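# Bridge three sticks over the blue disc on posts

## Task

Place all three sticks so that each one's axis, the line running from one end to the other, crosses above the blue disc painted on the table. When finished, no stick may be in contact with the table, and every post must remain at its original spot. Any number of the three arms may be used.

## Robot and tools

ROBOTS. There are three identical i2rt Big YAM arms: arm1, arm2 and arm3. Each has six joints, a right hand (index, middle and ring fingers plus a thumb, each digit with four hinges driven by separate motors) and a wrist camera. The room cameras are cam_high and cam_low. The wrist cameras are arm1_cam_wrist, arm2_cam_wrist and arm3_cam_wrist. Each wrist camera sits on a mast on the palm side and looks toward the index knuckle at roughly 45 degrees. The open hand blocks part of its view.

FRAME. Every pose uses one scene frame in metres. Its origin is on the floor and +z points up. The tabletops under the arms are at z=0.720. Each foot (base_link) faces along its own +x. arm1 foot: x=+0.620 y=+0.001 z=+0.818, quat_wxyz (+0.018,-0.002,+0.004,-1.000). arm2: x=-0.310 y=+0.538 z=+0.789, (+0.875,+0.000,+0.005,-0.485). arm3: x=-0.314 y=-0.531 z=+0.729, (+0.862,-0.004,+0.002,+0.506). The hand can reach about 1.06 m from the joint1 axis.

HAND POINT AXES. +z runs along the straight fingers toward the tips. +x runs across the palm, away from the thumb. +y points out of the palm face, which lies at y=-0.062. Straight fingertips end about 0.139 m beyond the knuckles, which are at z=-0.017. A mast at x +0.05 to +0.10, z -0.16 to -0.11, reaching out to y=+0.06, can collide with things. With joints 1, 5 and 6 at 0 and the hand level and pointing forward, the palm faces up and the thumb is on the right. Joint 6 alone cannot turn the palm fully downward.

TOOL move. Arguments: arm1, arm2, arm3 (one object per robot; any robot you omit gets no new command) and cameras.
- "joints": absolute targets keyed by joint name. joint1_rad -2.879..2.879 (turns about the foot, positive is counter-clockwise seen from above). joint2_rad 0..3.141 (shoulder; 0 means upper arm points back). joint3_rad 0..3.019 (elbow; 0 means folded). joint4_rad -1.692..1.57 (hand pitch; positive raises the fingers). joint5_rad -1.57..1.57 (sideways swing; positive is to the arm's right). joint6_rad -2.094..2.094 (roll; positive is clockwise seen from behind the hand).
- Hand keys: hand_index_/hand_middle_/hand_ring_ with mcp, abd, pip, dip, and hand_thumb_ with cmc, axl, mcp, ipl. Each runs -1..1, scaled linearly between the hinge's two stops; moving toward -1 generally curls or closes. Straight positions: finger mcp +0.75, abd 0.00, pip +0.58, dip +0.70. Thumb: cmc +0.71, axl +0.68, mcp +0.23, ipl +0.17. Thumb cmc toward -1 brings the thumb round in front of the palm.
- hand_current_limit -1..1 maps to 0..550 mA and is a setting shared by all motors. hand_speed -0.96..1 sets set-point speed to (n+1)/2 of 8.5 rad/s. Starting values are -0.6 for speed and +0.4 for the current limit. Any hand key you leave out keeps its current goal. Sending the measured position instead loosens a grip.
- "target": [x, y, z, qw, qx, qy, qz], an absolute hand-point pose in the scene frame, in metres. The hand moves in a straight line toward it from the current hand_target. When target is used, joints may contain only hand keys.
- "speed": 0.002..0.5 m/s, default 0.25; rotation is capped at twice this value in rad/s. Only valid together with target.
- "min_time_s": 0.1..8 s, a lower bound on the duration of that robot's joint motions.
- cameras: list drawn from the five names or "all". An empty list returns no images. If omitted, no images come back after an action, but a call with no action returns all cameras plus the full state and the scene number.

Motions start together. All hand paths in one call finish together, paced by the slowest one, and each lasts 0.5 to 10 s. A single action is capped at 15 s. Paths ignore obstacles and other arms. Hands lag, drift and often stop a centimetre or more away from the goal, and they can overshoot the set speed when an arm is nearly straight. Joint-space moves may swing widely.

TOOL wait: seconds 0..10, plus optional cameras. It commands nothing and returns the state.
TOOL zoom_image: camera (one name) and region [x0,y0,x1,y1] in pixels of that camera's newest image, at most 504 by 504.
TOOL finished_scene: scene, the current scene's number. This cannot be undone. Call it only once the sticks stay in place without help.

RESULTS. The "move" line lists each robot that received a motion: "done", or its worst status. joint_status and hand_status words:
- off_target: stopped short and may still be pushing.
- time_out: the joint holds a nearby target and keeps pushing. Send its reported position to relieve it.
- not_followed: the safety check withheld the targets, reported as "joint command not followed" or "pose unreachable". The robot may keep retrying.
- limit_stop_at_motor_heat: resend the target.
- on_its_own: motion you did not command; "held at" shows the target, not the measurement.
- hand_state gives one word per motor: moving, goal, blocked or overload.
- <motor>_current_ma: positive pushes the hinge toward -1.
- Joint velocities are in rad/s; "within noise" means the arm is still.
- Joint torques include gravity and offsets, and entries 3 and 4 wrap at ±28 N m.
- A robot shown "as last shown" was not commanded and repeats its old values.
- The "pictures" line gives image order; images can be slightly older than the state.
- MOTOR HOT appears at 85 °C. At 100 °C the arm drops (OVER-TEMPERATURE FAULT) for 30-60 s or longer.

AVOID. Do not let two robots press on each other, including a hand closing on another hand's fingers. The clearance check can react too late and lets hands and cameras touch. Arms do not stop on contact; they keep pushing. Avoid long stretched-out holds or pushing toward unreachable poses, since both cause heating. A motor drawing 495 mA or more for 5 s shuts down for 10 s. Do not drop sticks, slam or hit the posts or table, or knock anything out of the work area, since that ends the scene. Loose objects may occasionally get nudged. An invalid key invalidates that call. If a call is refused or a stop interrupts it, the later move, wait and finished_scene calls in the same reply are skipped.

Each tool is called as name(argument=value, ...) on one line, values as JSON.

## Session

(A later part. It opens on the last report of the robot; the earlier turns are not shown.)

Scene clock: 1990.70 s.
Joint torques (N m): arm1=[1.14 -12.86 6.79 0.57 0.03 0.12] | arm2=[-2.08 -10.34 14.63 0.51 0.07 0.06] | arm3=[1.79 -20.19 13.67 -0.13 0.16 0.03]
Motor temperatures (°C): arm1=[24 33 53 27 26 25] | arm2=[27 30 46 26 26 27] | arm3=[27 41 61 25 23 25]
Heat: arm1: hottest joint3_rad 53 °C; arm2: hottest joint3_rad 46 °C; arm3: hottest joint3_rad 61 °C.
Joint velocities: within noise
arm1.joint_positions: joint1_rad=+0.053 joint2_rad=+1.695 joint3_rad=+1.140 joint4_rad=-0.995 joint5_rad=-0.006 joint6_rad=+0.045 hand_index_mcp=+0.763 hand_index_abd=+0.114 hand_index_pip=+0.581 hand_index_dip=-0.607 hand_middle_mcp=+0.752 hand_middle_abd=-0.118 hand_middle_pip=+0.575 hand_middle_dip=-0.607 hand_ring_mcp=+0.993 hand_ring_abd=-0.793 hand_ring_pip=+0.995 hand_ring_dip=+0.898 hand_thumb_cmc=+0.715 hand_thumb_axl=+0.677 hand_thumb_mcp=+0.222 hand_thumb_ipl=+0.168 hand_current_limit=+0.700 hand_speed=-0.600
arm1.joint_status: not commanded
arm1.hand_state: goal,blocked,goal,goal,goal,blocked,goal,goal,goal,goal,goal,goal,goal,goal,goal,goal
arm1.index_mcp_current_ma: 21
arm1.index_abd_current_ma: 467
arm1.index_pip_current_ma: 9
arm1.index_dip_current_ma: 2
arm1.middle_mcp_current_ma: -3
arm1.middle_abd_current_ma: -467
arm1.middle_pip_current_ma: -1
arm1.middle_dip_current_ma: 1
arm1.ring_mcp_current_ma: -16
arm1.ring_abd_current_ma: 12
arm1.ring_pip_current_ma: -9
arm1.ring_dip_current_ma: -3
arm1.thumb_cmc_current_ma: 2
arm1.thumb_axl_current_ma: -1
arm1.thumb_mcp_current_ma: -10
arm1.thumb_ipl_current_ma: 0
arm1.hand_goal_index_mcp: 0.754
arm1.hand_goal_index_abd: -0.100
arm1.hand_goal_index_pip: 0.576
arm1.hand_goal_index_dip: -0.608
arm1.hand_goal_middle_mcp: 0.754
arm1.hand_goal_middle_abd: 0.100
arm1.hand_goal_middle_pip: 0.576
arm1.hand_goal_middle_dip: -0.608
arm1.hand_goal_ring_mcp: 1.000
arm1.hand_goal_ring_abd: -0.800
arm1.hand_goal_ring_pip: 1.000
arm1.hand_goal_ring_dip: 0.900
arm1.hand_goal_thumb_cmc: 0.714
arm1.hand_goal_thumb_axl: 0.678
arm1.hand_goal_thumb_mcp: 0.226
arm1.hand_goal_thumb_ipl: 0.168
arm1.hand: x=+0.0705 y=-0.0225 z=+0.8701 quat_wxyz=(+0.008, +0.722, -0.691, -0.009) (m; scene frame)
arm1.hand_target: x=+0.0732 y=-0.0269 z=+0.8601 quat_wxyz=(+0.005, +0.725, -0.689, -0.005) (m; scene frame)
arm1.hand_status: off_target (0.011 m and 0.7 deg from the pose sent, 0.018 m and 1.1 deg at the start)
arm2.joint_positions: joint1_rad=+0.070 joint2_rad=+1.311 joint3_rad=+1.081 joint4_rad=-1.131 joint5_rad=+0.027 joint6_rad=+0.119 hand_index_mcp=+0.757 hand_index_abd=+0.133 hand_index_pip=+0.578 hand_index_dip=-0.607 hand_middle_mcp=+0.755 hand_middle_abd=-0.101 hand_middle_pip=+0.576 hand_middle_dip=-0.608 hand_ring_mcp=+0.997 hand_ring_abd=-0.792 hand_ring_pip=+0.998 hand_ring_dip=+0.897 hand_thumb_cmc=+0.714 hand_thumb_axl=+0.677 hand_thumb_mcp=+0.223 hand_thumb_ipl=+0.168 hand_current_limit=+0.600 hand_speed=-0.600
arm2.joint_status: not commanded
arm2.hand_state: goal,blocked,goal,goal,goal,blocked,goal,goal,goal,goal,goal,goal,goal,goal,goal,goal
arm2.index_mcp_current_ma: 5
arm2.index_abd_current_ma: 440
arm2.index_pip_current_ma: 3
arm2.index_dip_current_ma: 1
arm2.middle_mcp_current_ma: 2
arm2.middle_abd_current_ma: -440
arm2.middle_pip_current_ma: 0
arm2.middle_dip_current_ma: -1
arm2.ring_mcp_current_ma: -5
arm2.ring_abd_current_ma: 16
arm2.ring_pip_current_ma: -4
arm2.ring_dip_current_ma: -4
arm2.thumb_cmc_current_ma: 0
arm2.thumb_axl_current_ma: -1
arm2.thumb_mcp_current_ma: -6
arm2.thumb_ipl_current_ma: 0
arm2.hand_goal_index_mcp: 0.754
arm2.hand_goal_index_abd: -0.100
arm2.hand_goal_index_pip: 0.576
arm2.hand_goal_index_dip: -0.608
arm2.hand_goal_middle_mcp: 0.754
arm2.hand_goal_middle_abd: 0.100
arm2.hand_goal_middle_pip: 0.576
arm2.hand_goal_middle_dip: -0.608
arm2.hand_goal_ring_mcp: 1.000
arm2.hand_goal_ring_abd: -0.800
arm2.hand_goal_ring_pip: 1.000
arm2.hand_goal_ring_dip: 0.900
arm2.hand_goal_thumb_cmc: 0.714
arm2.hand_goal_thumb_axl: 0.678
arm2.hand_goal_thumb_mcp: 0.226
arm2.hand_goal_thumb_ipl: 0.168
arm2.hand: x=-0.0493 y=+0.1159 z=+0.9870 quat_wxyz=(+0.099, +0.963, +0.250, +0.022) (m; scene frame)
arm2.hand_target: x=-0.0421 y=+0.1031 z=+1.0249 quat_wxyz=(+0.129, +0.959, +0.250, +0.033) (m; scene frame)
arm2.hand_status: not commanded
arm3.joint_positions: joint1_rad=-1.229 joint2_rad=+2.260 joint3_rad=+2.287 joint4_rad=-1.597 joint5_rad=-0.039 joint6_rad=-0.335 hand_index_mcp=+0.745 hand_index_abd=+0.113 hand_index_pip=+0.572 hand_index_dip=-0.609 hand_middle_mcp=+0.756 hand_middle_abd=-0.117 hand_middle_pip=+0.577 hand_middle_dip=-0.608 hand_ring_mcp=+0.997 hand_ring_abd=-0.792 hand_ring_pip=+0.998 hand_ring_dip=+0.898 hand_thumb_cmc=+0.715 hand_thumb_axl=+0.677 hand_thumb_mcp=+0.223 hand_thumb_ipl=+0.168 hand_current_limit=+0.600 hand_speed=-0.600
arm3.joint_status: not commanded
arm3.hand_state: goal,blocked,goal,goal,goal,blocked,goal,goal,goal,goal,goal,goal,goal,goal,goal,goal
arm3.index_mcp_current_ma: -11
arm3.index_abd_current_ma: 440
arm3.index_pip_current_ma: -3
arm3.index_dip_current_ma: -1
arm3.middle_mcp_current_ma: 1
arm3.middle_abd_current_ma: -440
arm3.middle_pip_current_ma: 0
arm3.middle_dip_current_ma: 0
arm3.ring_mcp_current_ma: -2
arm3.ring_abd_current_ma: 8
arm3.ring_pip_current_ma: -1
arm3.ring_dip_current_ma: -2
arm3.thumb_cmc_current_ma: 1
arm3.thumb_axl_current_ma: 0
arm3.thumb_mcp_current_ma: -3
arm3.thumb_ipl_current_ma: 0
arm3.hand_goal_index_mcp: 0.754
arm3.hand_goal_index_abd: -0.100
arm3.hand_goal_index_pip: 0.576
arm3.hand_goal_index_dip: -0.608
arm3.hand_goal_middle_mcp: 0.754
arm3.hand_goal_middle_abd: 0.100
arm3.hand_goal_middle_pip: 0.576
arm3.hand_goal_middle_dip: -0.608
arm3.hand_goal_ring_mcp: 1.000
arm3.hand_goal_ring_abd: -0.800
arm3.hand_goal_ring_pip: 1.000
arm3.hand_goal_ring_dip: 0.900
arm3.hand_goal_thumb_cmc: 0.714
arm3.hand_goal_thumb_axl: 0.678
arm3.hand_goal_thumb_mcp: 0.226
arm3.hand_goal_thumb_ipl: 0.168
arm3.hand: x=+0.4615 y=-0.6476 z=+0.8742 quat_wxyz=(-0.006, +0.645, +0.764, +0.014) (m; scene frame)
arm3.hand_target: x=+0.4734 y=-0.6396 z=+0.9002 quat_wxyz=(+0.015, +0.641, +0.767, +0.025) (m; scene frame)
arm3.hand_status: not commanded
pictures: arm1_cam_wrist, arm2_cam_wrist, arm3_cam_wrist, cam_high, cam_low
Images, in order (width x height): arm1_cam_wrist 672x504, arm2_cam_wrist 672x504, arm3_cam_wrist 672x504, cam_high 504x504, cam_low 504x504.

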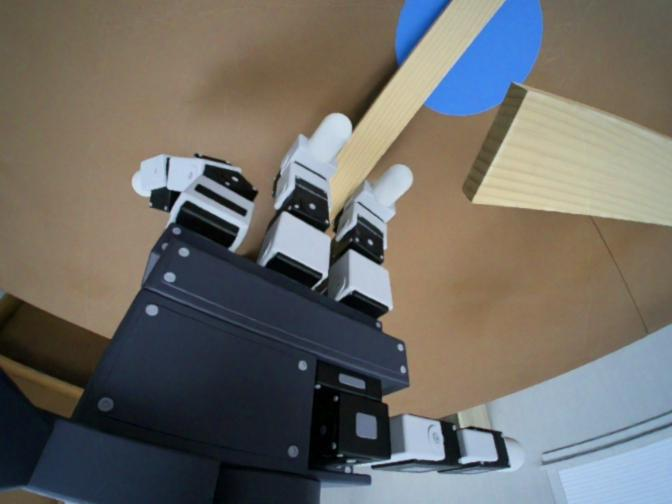

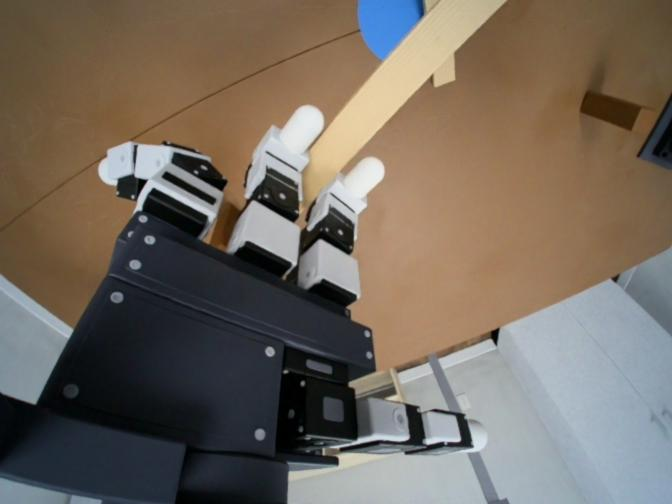

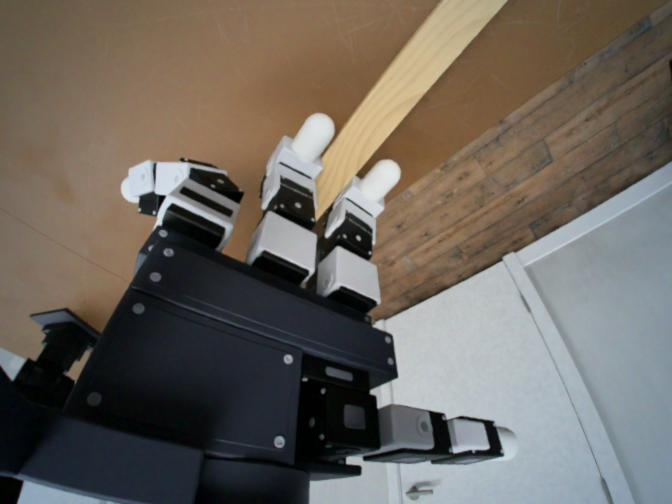

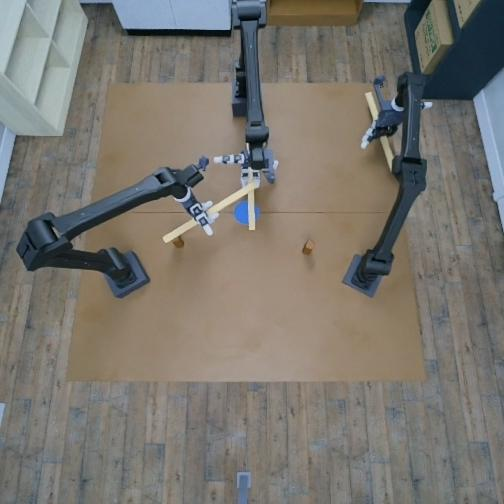

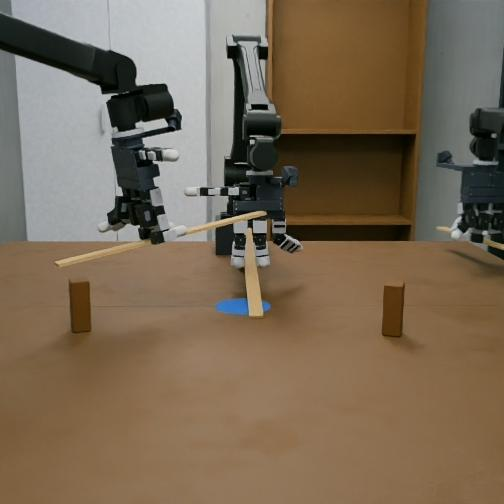

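move(arm1={"joints": {"hand_index_abd": 0.2, "hand_middle_abd": -0.2, "hand_speed": -0.85}}, cameras=["arm1_cam_wrist", "cam_high", "cam_low"])

zoom_image(camera="cam_low", region=[180, 180, 330, 330])

zoom_image(camera="cam_high", region=[180, 120, 310, 250])

Scene clock: 2013.33 s.
Joint torques (N m): arm1=[1.2 -12.92 6.79 0.49 0.04 0.12] | arm2=[-2.02 -10.34 14.64 0.53 0.07 0.04] | arm3=[2.73 -19.9 13.81 -0.14 0.17 0.04]
Motor temperatures (°C): arm1=[24 33 51 27 26 25] | arm2=[27 30 47 26 26 27] | arm3=[27 41 61 25 23 25]
Heat: arm1: hottest joint3_rad 51 °C; arm2: hottest joint3_rad 47 °C; arm3: hottest joint3_rad 61 °C.
move: arm1 done
Joint velocities: within noise
arm1.joint_positions: joint1_rad=+0.053 joint2_rad=+1.695 joint3_rad=+1.140 joint4_rad=-0.993 joint5_rad=-0.006 joint6_rad=+0.045 hand_index_mcp=+0.756 hand_index_abd=+0.195 hand_index_pip=+0.579 hand_index_dip=-0.607 hand_middle_mcp=+0.752 hand_middle_abd=-0.195 hand_middle_pip=+0.575 hand_middle_dip=-0.607 hand_ring_mcp=+0.993 hand_ring_abd=-0.793 hand_ring_pip=+0.995 hand_ring_dip=+0.898 hand_thumb_cmc=+0.715 hand_thumb_axl=+0.677 hand_thumb_mcp=+0.222 hand_thumb_ipl=+0.168 hand_current_limit=+0.700 hand_speed=-0.850
arm1.joint_status: all done
arm1.hand_state: goal,goal,goal,goal,goal,goal,goal,goal,goal,goal,goal,goal,goal,goal,goal,goal
arm1.index_mcp_current_ma: 3
arm1.index_abd_current_ma: -8
arm1.index_pip_current_ma: 6
arm1.index_dip_current_ma: 2
arm1.middle_mcp_current_ma: -3
arm1.middle_abd_current_ma: 8
arm1.middle_pip_current_ma: -1
arm1.middle_dip_current_ma: 1
arm1.ring_mcp_current_ma: -16
arm1.ring_abd_current_ma: 12
arm1.ring_pip_current_ma: -9
arm1.ring_dip_current_ma: -3
arm1.thumb_cmc_current_ma: 2
arm1.thumb_axl_current_ma: -1
arm1.thumb_mcp_current_ma: -10
arm1.thumb_ipl_current_ma: 0
arm1.hand_goal_index_mcp: 0.754
arm1.hand_goal_index_abd: 0.200
arm1.hand_goal_index_pip: 0.576
arm1.hand_goal_index_dip: -0.608
arm1.hand_goal_middle_mcp: 0.754
arm1.hand_goal_middle_abd: -0.200
arm1.hand_goal_middle_pip: 0.576
arm1.hand_goal_middle_dip: -0.608
arm1.hand_goal_ring_mcp: 1.000
arm1.hand_goal_ring_abd: -0.800
arm1.hand_goal_ring_pip: 1.000
arm1.hand_goal_ring_dip: 0.900
arm1.hand_goal_thumb_cmc: 0.714
arm1.hand_goal_thumb_axl: 0.678
arm1.hand_goal_thumb_mcp: 0.226
arm1.hand_goal_thumb_ipl: 0.168
arm1.hand: x=+0.0701 y=-0.0225 z=+0.8702 quat_wxyz=(+0.009, +0.722, -0.691, -0.009) (m; scene frame)
arm1.hand_target: x=+0.0733 y=-0.0268 z=+0.8601 quat_wxyz=(+0.005, +0.725, -0.689, -0.005) (m; scene frame)
arm1.hand_status: not commanded
arm2, arm3: as last shown
pictures: arm1_cam_wrist, cam_high, cam_low
Images, in order (width x height): arm1_cam_wrist 672x504, cam_high 504x504, cam_low 504x504.

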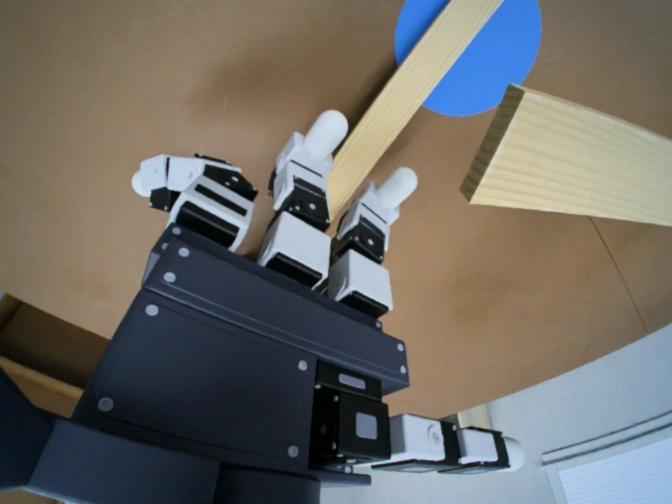

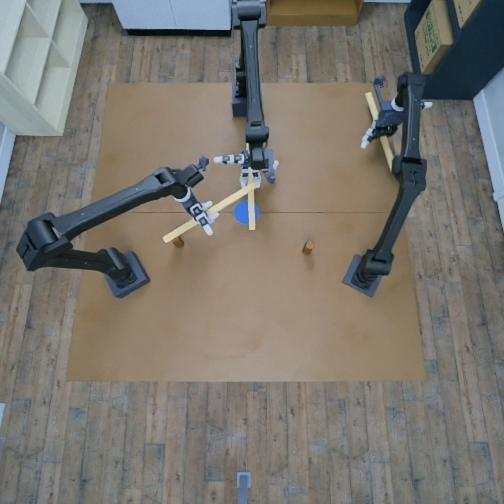

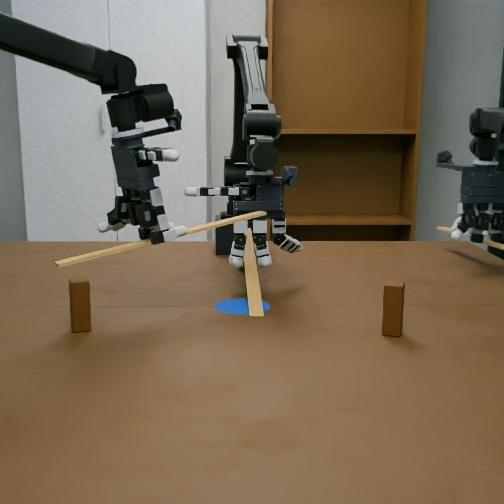

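Scaled by 3.360 from the camera's 504x504 image, which has a finer 720x720 frame.

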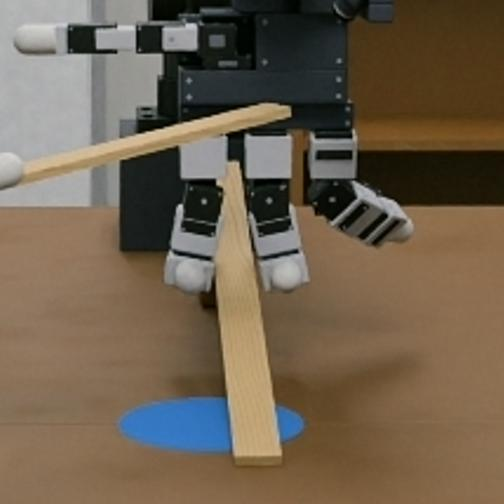

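Scaled by 3.877 from the camera's 504x504 image, which has a finer 720x720 frame.

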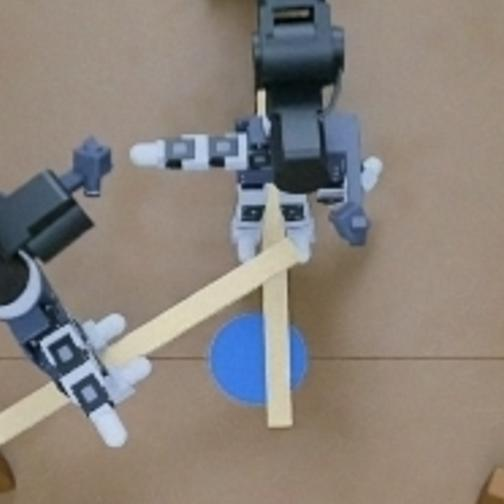

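move(arm1={"target": [0.036, -0.028, 0.834, 0.0669, -0.7211, 0.6867, -0.0637], "speed": 0.04}, cameras=["arm1_cam_wrist", "cam_high", "cam_low"])

zoom_image(camera="cam_low", region=[180, 180, 330, 330])

zoom_image(camera="cam_high", region=[180, 120, 310, 250])

Scene clock: 2072.47 s.
Joint torques (N m): arm1=[0.44 -14.33 10.81 -0.92 0 0.08] | arm2=[-2.02 -10.34 14.58 0.5 0.07 0.04] | arm3=[2.43 -20.31 13.52 -0.28 0.17 0.02]
Motor temperatures (°C): arm1=[24 34 49 27 26 25] | arm2=[27 30 48 26 26 27] | arm3=[27 42 62 25 23 25]
Heat: arm1: hottest joint3_rad 49 °C; arm2: hottest joint3_rad 48 °C; arm3: hottest joint3_rad 62 °C.
move: arm1 off_target
Joint velocities: within noise
arm1.joint_positions: joint1_rad=+0.053 joint2_rad=+1.894 joint3_rad=+1.357 joint4_rad=-1.219 joint5_rad=-0.012 joint6_rad=+0.038 hand_index_mcp=+0.754 hand_index_abd=+0.201 hand_index_pip=+0.579 hand_index_dip=-0.607 hand_middle_mcp=+0.751 hand_middle_abd=-0.202 hand_middle_pip=+0.575 hand_middle_dip=-0.607 hand_ring_mcp=+0.993 hand_ring_abd=-0.793 hand_ring_pip=+0.995 hand_ring_dip=+0.898 hand_thumb_cmc=+0.715 hand_thumb_axl=+0.677 hand_thumb_mcp=+0.222 hand_thumb_ipl=+0.168 hand_current_limit=+0.700 hand_speed=-0.850
arm1.joint_status: not commanded
arm1.hand_state: goal,goal,goal,goal,goal,goal,goal,goal,goal,goal,goal,goal,goal,goal,goal,goal
arm1.index_mcp_current_ma: 0
arm1.index_abd_current_ma: 1
arm1.index_pip_current_ma: 5
arm1.index_dip_current_ma: 2
arm1.middle_mcp_current_ma: -4
arm1.middle_abd_current_ma: -2
arm1.middle_pip_current_ma: -1
arm1.middle_dip_current_ma: 1
arm1.ring_mcp_current_ma: -16
arm1.ring_abd_current_ma: 12
arm1.ring_pip_current_ma: -9
arm1.ring_dip_current_ma: -3
arm1.thumb_cmc_current_ma: 1
arm1.thumb_axl_current_ma: -1
arm1.thumb_mcp_current_ma: -10
arm1.thumb_ipl_current_ma: 0
arm1.hand_goal_index_mcp: 0.754
arm1.hand_goal_index_abd: 0.200
arm1.hand_goal_index_pip: 0.576
arm1.hand_goal_index_dip: -0.608
arm1.hand_goal_middle_mcp: 0.754
arm1.hand_goal_middle_abd: -0.200
arm1.hand_goal_middle_pip: 0.576
arm1.hand_goal_middle_dip: -0.608
arm1.hand_goal_ring_mcp: 1.000
arm1.hand_goal_ring_abd: -0.800
arm1.hand_goal_ring_pip: 1.000
arm1.hand_goal_ring_dip: 0.900
arm1.hand_goal_thumb_cmc: 0.714
arm1.hand_goal_thumb_axl: 0.678
arm1.hand_goal_thumb_mcp: 0.226
arm1.hand_goal_thumb_ipl: 0.168
arm1.hand: x=+0.0487 y=-0.0258 z=+0.8329 quat_wxyz=(-0.067, +0.721, -0.686, +0.061) (m; scene frame)
arm1.hand_target: x=+0.0327 y=-0.0288 z=+0.8353 quat_wxyz=(-0.061, +0.724, -0.685, +0.058) (m; scene frame)
arm1.hand_status: off_target (0.013 m and 0.3 deg from the pose sent, 0.050 m and 12.1 deg at the start)
arm2, arm3: as last shown
pictures: arm1_cam_wrist, cam_high, cam_low
Images, in order (width x height): arm1_cam_wrist 672x504, cam_high 504x504, cam_low 504x504.

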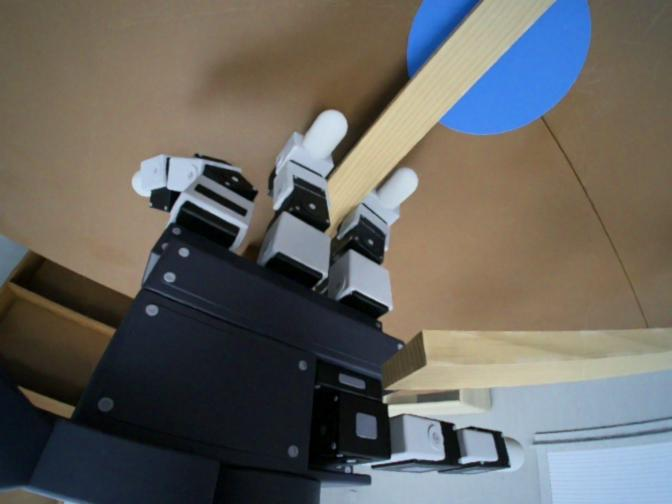

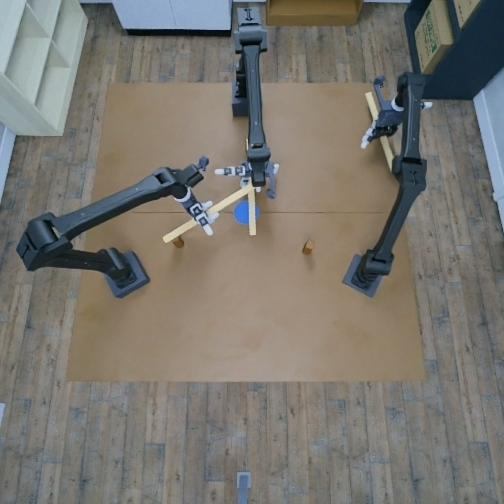

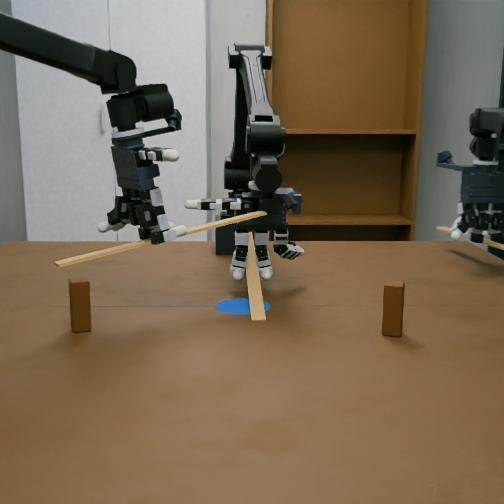

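Scaled by 3.360 from the camera's 504x504 image, which has a finer 720x720 frame.

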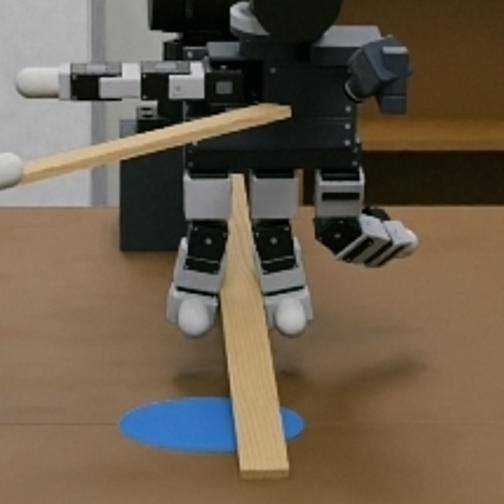

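Scaled by 3.877 from the camera's 504x504 image, which has a finer 720x720 frame.

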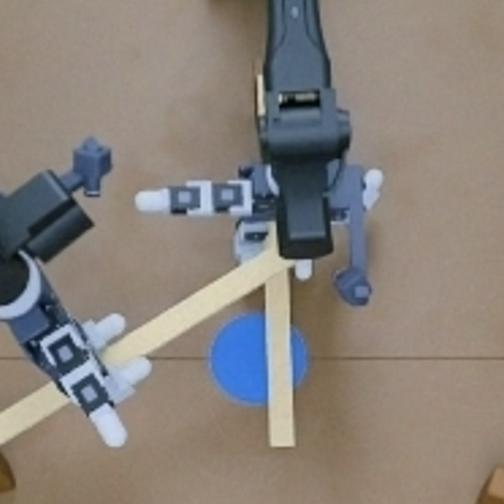

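zoom_image(camera="cam_high", region=[225, 120, 275, 170])

zoom_image(camera="cam_low", region=[220, 210, 290, 280])

Scaled by 10.080 from the camera's 504x504 image, which has a finer 720x720 frame.

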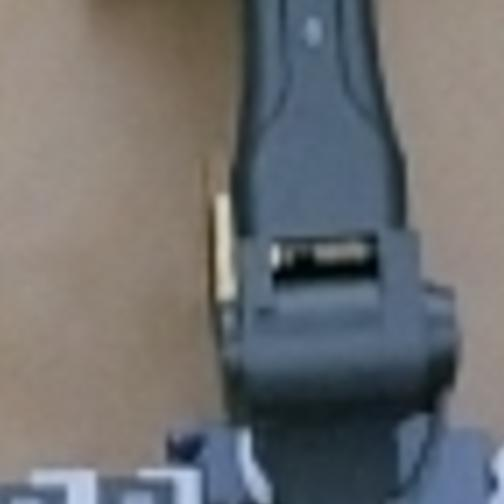

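Scaled by 7.200 from the camera's 504x504 image, which has a finer 720x720 frame.

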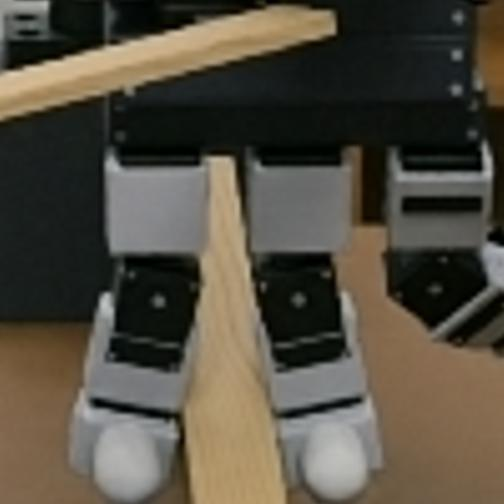

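move(arm1={"target": [0.036, -0.028, 0.874, 0.0669, -0.7211, 0.6867, -0.0637], "speed": 0.04}, cameras=["arm1_cam_wrist", "cam_high", "cam_low"])

zoom_image(camera="cam_low", region=[180, 180, 330, 330])

zoom_image(camera="cam_high", region=[180, 120, 310, 250])

Scene clock: 2108.03 s.
Joint torques (N m): arm1=[0.5 -16.5 11.04 -1.18 0.01 0.12] | arm2=[-1.85 -10.34 14.6 0.51 0.06 0.04] | arm3=[3.02 -20.31 13.67 -0.18 0.12 0.03]
Motor temperatures (°C): arm1=[24 36 56 27 26 25] | arm2=[27 30 48 26 26 27] | arm3=[27 42 62 25 23 25]
Heat: arm1: hottest joint3_rad 56 °C; arm2: hottest joint3_rad 48 °C; arm3: hottest joint3_rad 62 °C.
move: arm1 off_target
Joint velocities: within noise
arm1.joint_positions: joint1_rad=+0.053 joint2_rad=+1.878 joint3_rad=+1.400 joint4_rad=-1.322 joint5_rad=-0.015 joint6_rad=+0.033 hand_index_mcp=+0.753 hand_index_abd=+0.201 hand_index_pip=+0.579 hand_index_dip=-0.607 hand_middle_mcp=+0.751 hand_middle_abd=-0.202 hand_middle_pip=+0.575 hand_middle_dip=-0.607 hand_ring_mcp=+0.993 hand_ring_abd=-0.793 hand_ring_pip=+0.995 hand_ring_dip=+0.898 hand_thumb_cmc=+0.715 hand_thumb_axl=+0.677 hand_thumb_mcp=+0.222 hand_thumb_ipl=+0.168 hand_current_limit=+0.700 hand_speed=-0.850
arm1.joint_status: not commanded
arm1.hand_state: goal,goal,goal,goal,goal,goal,goal,goal,goal,goal,goal,goal,goal,goal,goal,goal
arm1.index_mcp_current_ma: -1
arm1.index_abd_current_ma: 1
arm1.index_pip_current_ma: 4
arm1.index_dip_current_ma: 2
arm1.middle_mcp_current_ma: -6
arm1.middle_abd_current_ma: -2
arm1.middle_pip_current_ma: -1
arm1.middle_dip_current_ma: 1
arm1.ring_mcp_current_ma: -16
arm1.ring_abd_current_ma: 12
arm1.ring_pip_current_ma: -9
arm1.ring_dip_current_ma: -3
arm1.thumb_cmc_current_ma: 1
arm1.thumb_axl_current_ma: -1
arm1.thumb_mcp_current_ma: -10
arm1.thumb_ipl_current_ma: 0
arm1.hand_goal_index_mcp: 0.754
arm1.hand_goal_index_abd: 0.200
arm1.hand_goal_index_pip: 0.576
arm1.hand_goal_index_dip: -0.608
arm1.hand_goal_middle_mcp: 0.754
arm1.hand_goal_middle_abd: -0.200
arm1.hand_goal_middle_pip: 0.576
arm1.hand_goal_middle_dip: -0.608
arm1.hand_goal_ring_mcp: 1.000
arm1.hand_goal_ring_abd: -0.800
arm1.hand_goal_ring_pip: 1.000
arm1.hand_goal_ring_dip: 0.900
arm1.hand_goal_thumb_cmc: 0.714
arm1.hand_goal_thumb_axl: 0.678
arm1.hand_goal_thumb_mcp: 0.226
arm1.hand_goal_thumb_ipl: 0.168
arm1.hand: x=+0.0545 y=-0.0264 z=+0.8543 quat_wxyz=(-0.082, +0.721, -0.684, +0.077) (m; scene frame)
arm1.hand_target: x=+0.0368 y=-0.0285 z=+0.8743 quat_wxyz=(-0.066, +0.723, -0.685, +0.064) (m; scene frame)
arm1.hand_status: off_target (0.027 m and 2.3 deg from the pose sent, 0.043 m and 0.3 deg at the start)
arm2, arm3: as last shown
pictures: arm1_cam_wrist, cam_high, cam_low
Images, in order (width x height): arm1_cam_wrist 672x504, cam_high 504x504, cam_low 504x504.

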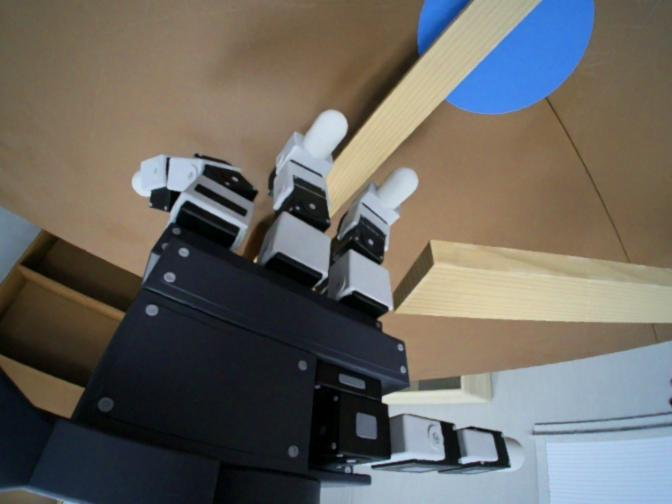

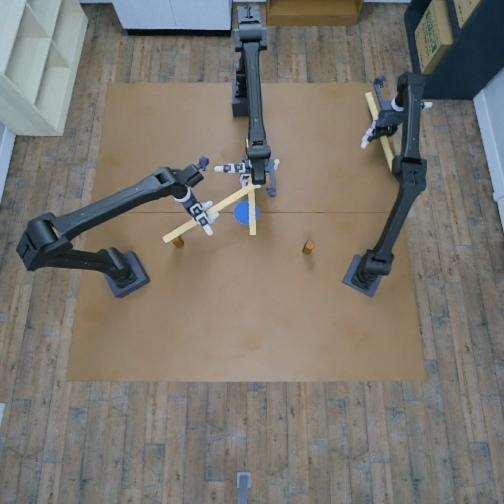

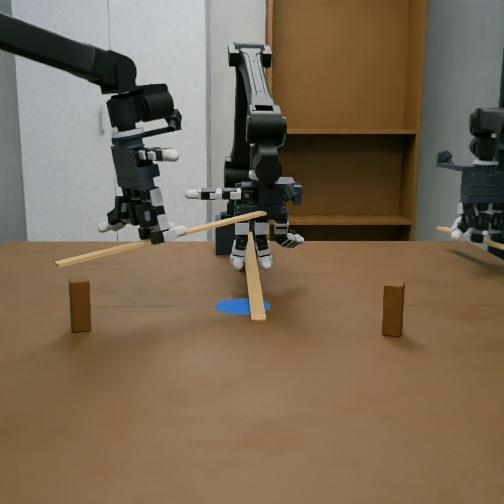

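Scaled by 3.360 from the camera's 504x504 image, which has a finer 720x720 frame.

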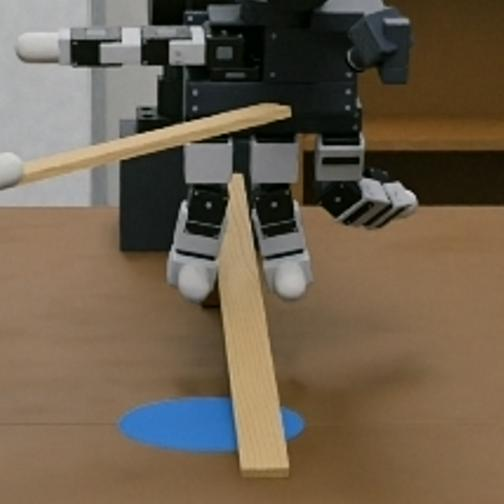

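Scaled by 3.877 from the camera's 504x504 image, which has a finer 720x720 frame.

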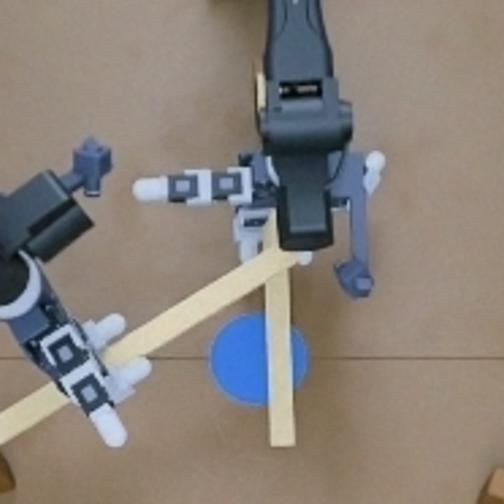

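move(arm1={"target": [0.050, -0.029, 0.848, 0.0780, -0.7200, 0.6857, -0.0740], "speed": 0.04})

Scene clock: 2126.47 s.
Joint torques (N m): arm1=[0.73 -15.33 7.43 -0.28 0.01 0.21] | arm2=[-1.96 -10.4 14.6 0.5 0.06 0.04] | arm3=[2.26 -20.25 13.46 -0.13 0.15 0.03]
Motor temperatures (°C): arm1=[24 35 56 27 26 25] | arm2=[27 30 48 26 26 27] | arm3=[27 42 63 25 23 25]
Heat: arm1: hottest joint3_rad 56 °C; arm2: hottest joint3_rad 48 °C; arm3: hottest joint3_rad 63 °C.
move: arm1 done
Joint velocities: within noise
arm1.joint_positions: joint1_rad=+0.053 joint2_rad=+1.878 joint3_rad=+1.400 joint4_rad=-1.308 joint5_rad=-0.015 joint6_rad=+0.033 hand_index_mcp=+0.753 hand_index_abd=+0.201 hand_index_pip=+0.579 hand_index_dip=-0.607 hand_middle_mcp=+0.751 hand_middle_abd=-0.202 hand_middle_pip=+0.575 hand_middle_dip=-0.607 hand_ring_mcp=+0.993 hand_ring_abd=-0.793 hand_ring_pip=+0.995 hand_ring_dip=+0.898 hand_thumb_cmc=+0.715 hand_thumb_axl=+0.677 hand_thumb_mcp=+0.222 hand_thumb_ipl=+0.168 hand_current_limit=+0.700 hand_speed=-0.850
arm1.joint_status: not commanded
arm1.hand_state: goal,goal,goal,goal,goal,goal,goal,goal,goal,goal,goal,goal,goal,goal,goal,goal
arm1.index_mcp_current_ma: -1
arm1.index_abd_current_ma: 1
arm1.index_pip_current_ma: 4
arm1.index_dip_current_ma: 2
arm1.middle_mcp_current_ma: -6
arm1.middle_abd_current_ma: -2
arm1.middle_pip_current_ma: -1
arm1.middle_dip_current_ma: 1
arm1.ring_mcp_current_ma: -16
arm1.ring_abd_current_ma: 12
arm1.ring_pip_current_ma: -9
arm1.ring_dip_current_ma: -3
arm1.thumb_cmc_current_ma: 1
arm1.thumb_axl_current_ma: -1
arm1.thumb_mcp_current_ma: -10
arm1.thumb_ipl_current_ma: 0
arm1.hand_goal_index_mcp: 0.754
arm1.hand_goal_index_abd: 0.200
arm1.hand_goal_index_pip: 0.576
arm1.hand_goal_index_dip: -0.608
arm1.hand_goal_middle_mcp: 0.754
arm1.hand_goal_middle_abd: -0.200
arm1.hand_goal_middle_pip: 0.576
arm1.hand_goal_middle_dip: -0.608
arm1.hand_goal_ring_mcp: 1.000
arm1.hand_goal_ring_abd: -0.800
arm1.hand_goal_ring_pip: 1.000
arm1.hand_goal_ring_dip: 0.900
arm1.hand_goal_thumb_cmc: 0.714
arm1.hand_goal_thumb_axl: 0.678
arm1.hand_goal_thumb_mcp: 0.226
arm1.hand_goal_thumb_ipl: 0.168
arm1.hand: x=+0.0509 y=-0.0267 z=+0.8547 quat_wxyz=(-0.077, +0.722, -0.684, +0.072) (m; scene frame)
arm1.hand_target: x=+0.0499 y=-0.0289 z=+0.8481 quat_wxyz=(-0.078, +0.720, -0.686, +0.074) (m; scene frame)
arm1.hand_status: done (0.007 m and 0.4 deg from the pose sent, 0.008 m and 0.6 deg at the start)
arm2, arm3: as last shown
pictures: none

move(arm1={"target": [0.048, -0.029, 0.838, 0.0780, -0.7200, 0.6857, -0.0740], "speed": 0.04})

move(arm1={"joints": {"hand_index_abd": -0.1, "hand_middle_abd": 0.1, "hand_speed": -0.8, "hand_current_limit": 0.75}}, cameras=["arm1_cam_wrist", "cam_high", "cam_low"])

zoom_image(camera="cam_low", region=[180, 180, 330, 330])

zoom_image(camera="cam_high", region=[180, 120, 310, 250])

Scene clock: 2134.50 s.
Joint torques (N m): arm1=[0.85 -14.56 7.1 -0.23 0.01 0.21] | arm2=[-2.02 -10.4 14.64 0.54 0.07 0.05] | arm3=[2.32 -20.01 13.74 -0.28 0.17 0.02]
Motor temperatures (°C): arm1=[24 35 54 27 26 25] | arm2=[27 30 48 26 26 27] | arm3=[27 42 63 25 23 25]
Heat: arm1: hottest joint3_rad 54 °C; arm2: hottest joint3_rad 48 °C; arm3: hottest joint3_rad 63 °C.
move: arm1 off_target
Joint velocities: within noise
arm1.joint_positions: joint1_rad=+0.053 joint2_rad=+1.885 joint3_rad=+1.400 joint4_rad=-1.288 joint5_rad=-0.015 joint6_rad=+0.033 hand_index_mcp=+0.753 hand_index_abd=+0.201 hand_index_pip=+0.579 hand_index_dip=-0.607 hand_middle_mcp=+0.751 hand_middle_abd=-0.202 hand_middle_pip=+0.575 hand_middle_dip=-0.607 hand_ring_mcp=+0.993 hand_ring_abd=-0.793 hand_ring_pip=+0.995 hand_ring_dip=+0.898 hand_thumb_cmc=+0.715 hand_thumb_axl=+0.677 hand_thumb_mcp=+0.222 hand_thumb_ipl=+0.168 hand_current_limit=+0.700 hand_speed=-0.850
arm1.joint_status: not commanded
arm1.hand_state: goal,goal,goal,goal,goal,goal,goal,goal,goal,goal,goal,goal,goal,goal,goal,goal
arm1.index_mcp_current_ma: -1
arm1.index_abd_current_ma: 1
arm1.index_pip_current_ma: 4
arm1.index_dip_current_ma: 2
arm1.middle_mcp_current_ma: -6
arm1.middle_abd_current_ma: -2
arm1.middle_pip_current_ma: -1
arm1.middle_dip_current_ma: 1
arm1.ring_mcp_current_ma: -16
arm1.ring_abd_current_ma: 12
arm1.ring_pip_current_ma: -9
arm1.ring_dip_current_ma: -3
arm1.thumb_cmc_current_ma: 1
arm1.thumb_axl_current_ma: -1
arm1.thumb_mcp_current_ma: -10
arm1.thumb_ipl_current_ma: 0
arm1.hand_goal_index_mcp: 0.754
arm1.hand_goal_index_abd: 0.200
arm1.hand_goal_index_pip: 0.576
arm1.hand_goal_index_dip: -0.608
arm1.hand_goal_middle_mcp: 0.754
arm1.hand_goal_middle_abd: -0.200
arm1.hand_goal_middle_pip: 0.576
arm1.hand_goal_middle_dip: -0.608
arm1.hand_goal_ring_mcp: 1.000
arm1.hand_goal_ring_abd: -0.800
arm1.hand_goal_ring_pip: 1.000
arm1.hand_goal_ring_dip: 0.900
arm1.hand_goal_thumb_cmc: 0.714
arm1.hand_goal_thumb_axl: 0.678
arm1.hand_goal_thumb_mcp: 0.226
arm1.hand_goal_thumb_ipl: 0.168
arm1.hand: x=+0.0464 y=-0.0271 z=+0.8513 quat_wxyz=(-0.072, +0.722, -0.684, +0.068) (m; scene frame)
arm1.hand_target: x=+0.0483 y=-0.0288 z=+0.8383 quat_wxyz=(-0.078, +0.720, -0.686, +0.074) (m; scene frame)
arm1.hand_status: off_target (0.014 m and 1.0 deg from the pose sent, 0.017 m and 0.4 deg at the start)
arm2, arm3: as last shown
pictures: none

Scene clock: 2135.23 s.
Joint torques (N m): arm1=[0.85 -14.62 7.15 -0.24 0.01 0.21] | arm2=[-2.08 -10.34 14.64 0.51 0.07 0.05] | arm3=[2.43 -20.54 13.7 -0.27 0.2 0.01]
Motor temperatures (°C): arm1=[24 35 54 27 26 25] | arm2=[27 30 48 26 26 27] | arm3=[27 42 63 25 23 25]
Heat: arm1: hottest joint3_rad 54 °C; arm2: hottest joint3_rad 48 °C; arm3: hottest joint3_rad 63 °C.
move: arm1 off_target
Joint velocities: within noise
arm1.joint_positions: joint1_rad=+0.053 joint2_rad=+1.885 joint3_rad=+1.400 joint4_rad=-1.288 joint5_rad=-0.017 joint6_rad=+0.036 hand_index_mcp=+0.753 hand_index_abd=+0.118 hand_index_pip=+0.579 hand_index_dip=-0.607 hand_middle_mcp=+0.751 hand_middle_abd=-0.121 hand_middle_pip=+0.575 hand_middle_dip=-0.607 hand_ring_mcp=+0.993 hand_ring_abd=-0.793 hand_ring_pip=+0.995 hand_ring_dip=+0.898 hand_thumb_cmc=+0.715 hand_thumb_axl=+0.677 hand_thumb_mcp=+0.222 hand_thumb_ipl=+0.168 hand_current_limit=+0.750 hand_speed=-0.800
arm1.joint_status: hand_index_abd off_target (ended at +0.118, target -0.100); hand_middle_abd off_target (ended at -0.121, target +0.100); the others done
arm1.hand_state: goal,blocked,goal,goal,goal,blocked,goal,goal,goal,goal,goal,goal,goal,goal,goal,goal
arm1.index_mcp_current_ma: -2
arm1.index_abd_current_ma: 481
arm1.index_pip_current_ma: 4
arm1.index_dip_current_ma: 2
arm1.middle_mcp_current_ma: -6
arm1.middle_abd_current_ma: -481
arm1.middle_pip_current_ma: -1
arm1.middle_dip_current_ma: 1
arm1.ring_mcp_current_ma: -16
arm1.ring_abd_current_ma: 12
arm1.ring_pip_current_ma: -9
arm1.ring_dip_current_ma: -3
arm1.thumb_cmc_current_ma: 1
arm1.thumb_axl_current_ma: -1
arm1.thumb_mcp_current_ma: -10
arm1.thumb_ipl_current_ma: 0
arm1.hand_goal_index_mcp: 0.754
arm1.hand_goal_index_abd: -0.100
arm1.hand_goal_index_pip: 0.576
arm1.hand_goal_index_dip: -0.608
arm1.hand_goal_middle_mcp: 0.754
arm1.hand_goal_middle_abd: 0.100
arm1.hand_goal_middle_pip: 0.576
arm1.hand_goal_middle_dip: -0.608
arm1.hand_goal_ring_mcp: 1.000
arm1.hand_goal_ring_abd: -0.800
arm1.hand_goal_ring_pip: 1.000
arm1.hand_goal_ring_dip: 0.900
arm1.hand_goal_thumb_cmc: 0.714
arm1.hand_goal_thumb_axl: 0.678
arm1.hand_goal_thumb_mcp: 0.226
arm1.hand_goal_thumb_ipl: 0.168
arm1.hand: x=+0.0465 y=-0.0271 z=+0.8513 quat_wxyz=(-0.072, +0.721, -0.686, +0.069) (m; scene frame)
arm1.hand_target: x=+0.0484 y=-0.0288 z=+0.8383 quat_wxyz=(-0.078, +0.719, -0.687, +0.074) (m; scene frame)
arm1.hand_status: not commanded
arm2, arm3: as last shown
pictures: arm1_cam_wrist, cam_high, cam_low
Images, in order (width x height): arm1_cam_wrist 672x504, cam_high 504x504, cam_low 504x504.

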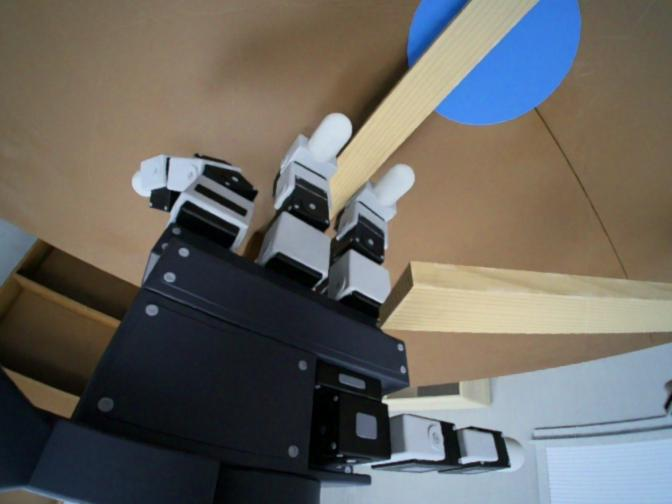

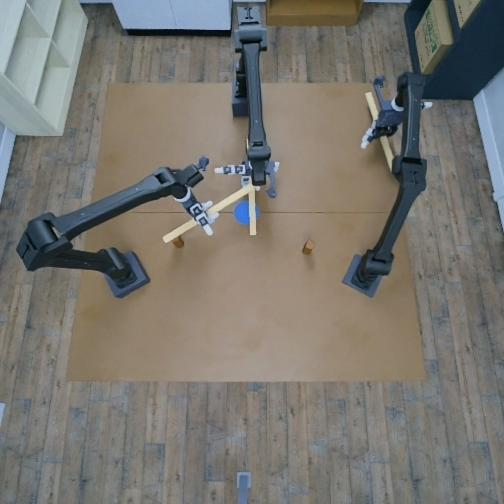

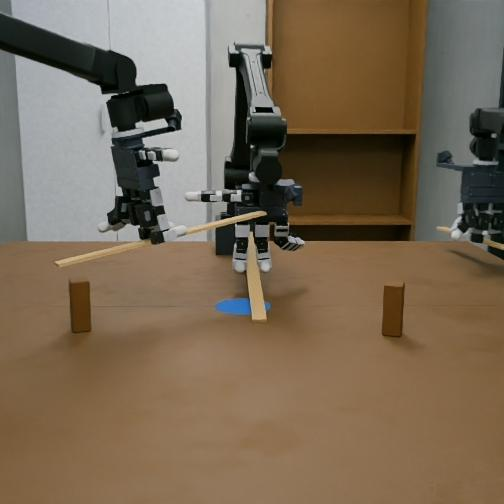

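Scaled by 3.360 from the camera's 504x504 image, which has a finer 720x720 frame.

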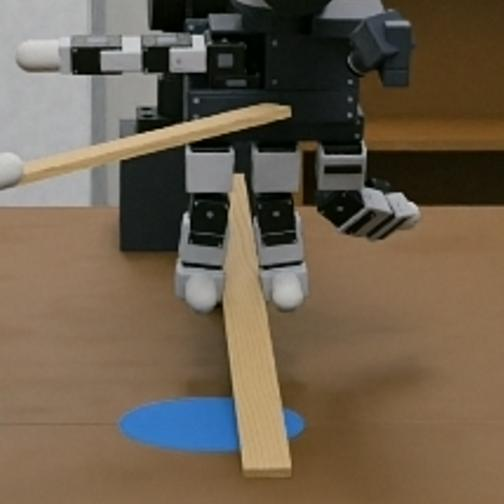

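Scaled by 3.877 from the camera's 504x504 image, which has a finer 720x720 frame.

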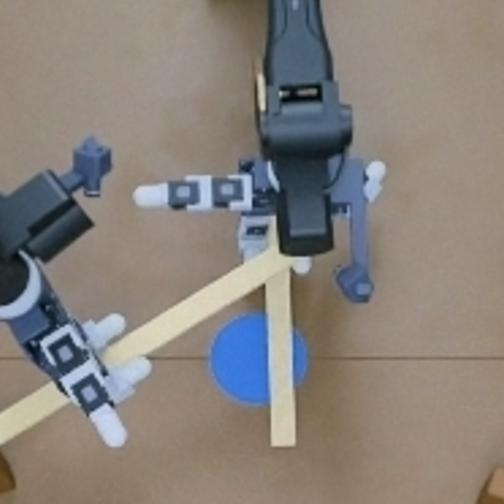

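move(arm1={"target": [0.050, -0.029, 0.915, 0.0600, -0.7210, 0.6867, -0.0570], "speed": 0.06}, cameras=["arm1_cam_wrist", "cam_high", "cam_low"])

zoom_image(camera="cam_high", region=[180, 120, 310, 250])

Scene clock: 2172.33 s.
Joint torques (N m): arm1=[0.67 -15.97 10.67 -1.09 0.12 0.19] | arm2=[-1.96 -10.34 14.61 0.54 0.06 0.05] | arm3=[2.49 -20.31 13.68 -0.14 0.18 0.05]
Motor temperatures (°C): arm1=[24 37 51 27 26 25] | arm2=[27 30 49 25 26 27] | arm3=[27 43 63 25 23 25]
Heat: arm1: hottest joint3_rad 51 °C; arm2: hottest joint3_rad 49 °C; arm3: hottest joint3_rad 63 °C.
move: arm1 off_target
Joint velocities: within noise
arm1.joint_positions: joint1_rad=+0.053 joint2_rad=+1.798 joint3_rad=+1.400 joint4_rad=-1.378 joint5_rad=-0.017 joint6_rad=+0.033 hand_index_mcp=+0.752 hand_index_abd=+0.118 hand_index_pip=+0.578 hand_index_dip=-0.607 hand_middle_mcp=+0.751 hand_middle_abd=-0.121 hand_middle_pip=+0.575 hand_middle_dip=-0.607 hand_ring_mcp=+0.993 hand_ring_abd=-0.793 hand_ring_pip=+0.995 hand_ring_dip=+0.898 hand_thumb_cmc=+0.714 hand_thumb_axl=+0.677 hand_thumb_mcp=+0.222 hand_thumb_ipl=+0.168 hand_current_limit=+0.750 hand_speed=-0.800
arm1.joint_status: not commanded
arm1.hand_state: goal,blocked,goal,goal,goal,blocked,goal,goal,goal,goal,goal,goal,goal,goal,goal,goal
arm1.index_mcp_current_ma: -3
arm1.index_abd_current_ma: 481
arm1.index_pip_current_ma: 3
arm1.index_dip_current_ma: 2
arm1.middle_mcp_current_ma: -6
arm1.middle_abd_current_ma: -481
arm1.middle_pip_current_ma: -1
arm1.middle_dip_current_ma: 1
arm1.ring_mcp_current_ma: -16
arm1.ring_abd_current_ma: 12
arm1.ring_pip_current_ma: -9
arm1.ring_dip_current_ma: -3
arm1.thumb_cmc_current_ma: 0
arm1.thumb_axl_current_ma: -1
arm1.thumb_mcp_current_ma: -10
arm1.thumb_ipl_current_ma: 0
arm1.hand_goal_index_mcp: 0.754
arm1.hand_goal_index_abd: -0.100
arm1.hand_goal_index_pip: 0.576
arm1.hand_goal_index_dip: -0.608
arm1.hand_goal_middle_mcp: 0.754
arm1.hand_goal_middle_abd: 0.100
arm1.hand_goal_middle_pip: 0.576
arm1.hand_goal_middle_dip: -0.608
arm1.hand_goal_ring_mcp: 1.000
arm1.hand_goal_ring_abd: -0.800
arm1.hand_goal_ring_pip: 1.000
arm1.hand_goal_ring_dip: 0.900
arm1.hand_goal_thumb_cmc: 0.714
arm1.hand_goal_thumb_axl: 0.678
arm1.hand_goal_thumb_mcp: 0.226
arm1.hand_goal_thumb_ipl: 0.168
arm1.hand: x=+0.0634 y=-0.0262 z=+0.8959 quat_wxyz=(-0.073, +0.722, -0.684, +0.070) (m; scene frame)
arm1.hand_target: x=+0.0507 y=-0.0292 z=+0.9150 quat_wxyz=(-0.060, +0.723, -0.686, +0.057) (m; scene frame)
arm1.hand_status: off_target (0.024 m and 2.1 deg from the pose sent, 0.064 m and 1.9 deg at the start)
arm2, arm3: as last shown
pictures: arm1_cam_wrist, cam_high, cam_low
Images, in order (width x height): arm1_cam_wrist 672x504, cam_high 504x504, cam_low 504x504.

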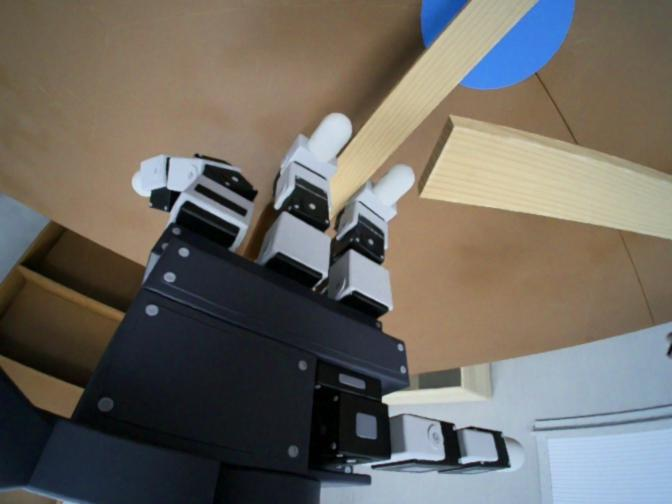

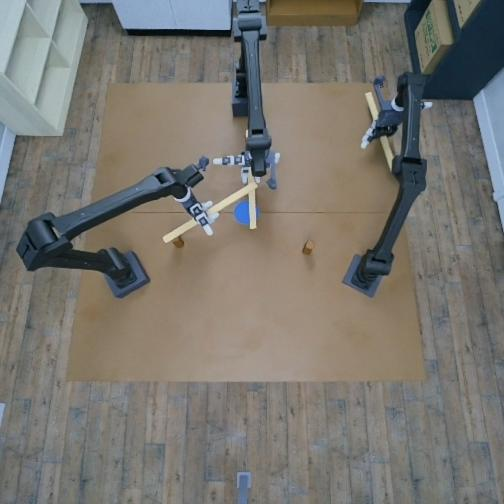

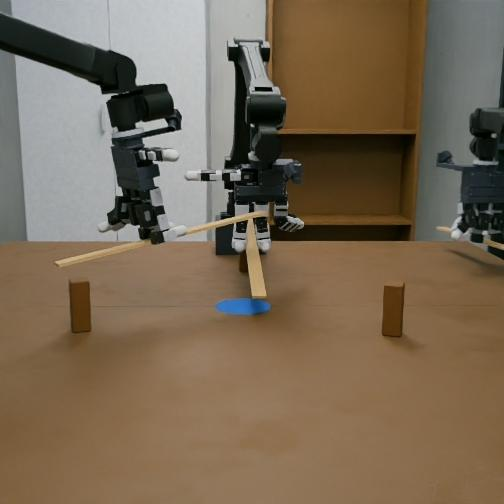

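Scaled by 3.877 from the camera's 504x504 image, which has a finer 720x720 frame.

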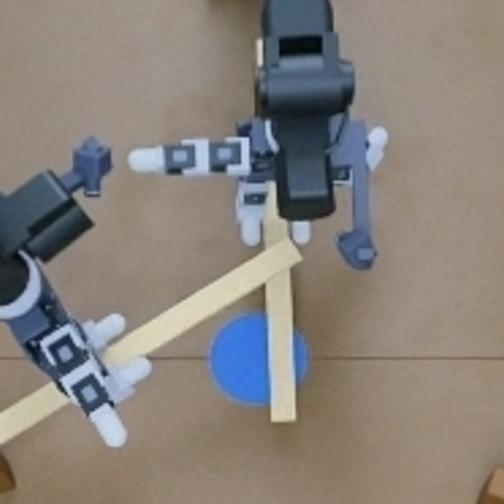

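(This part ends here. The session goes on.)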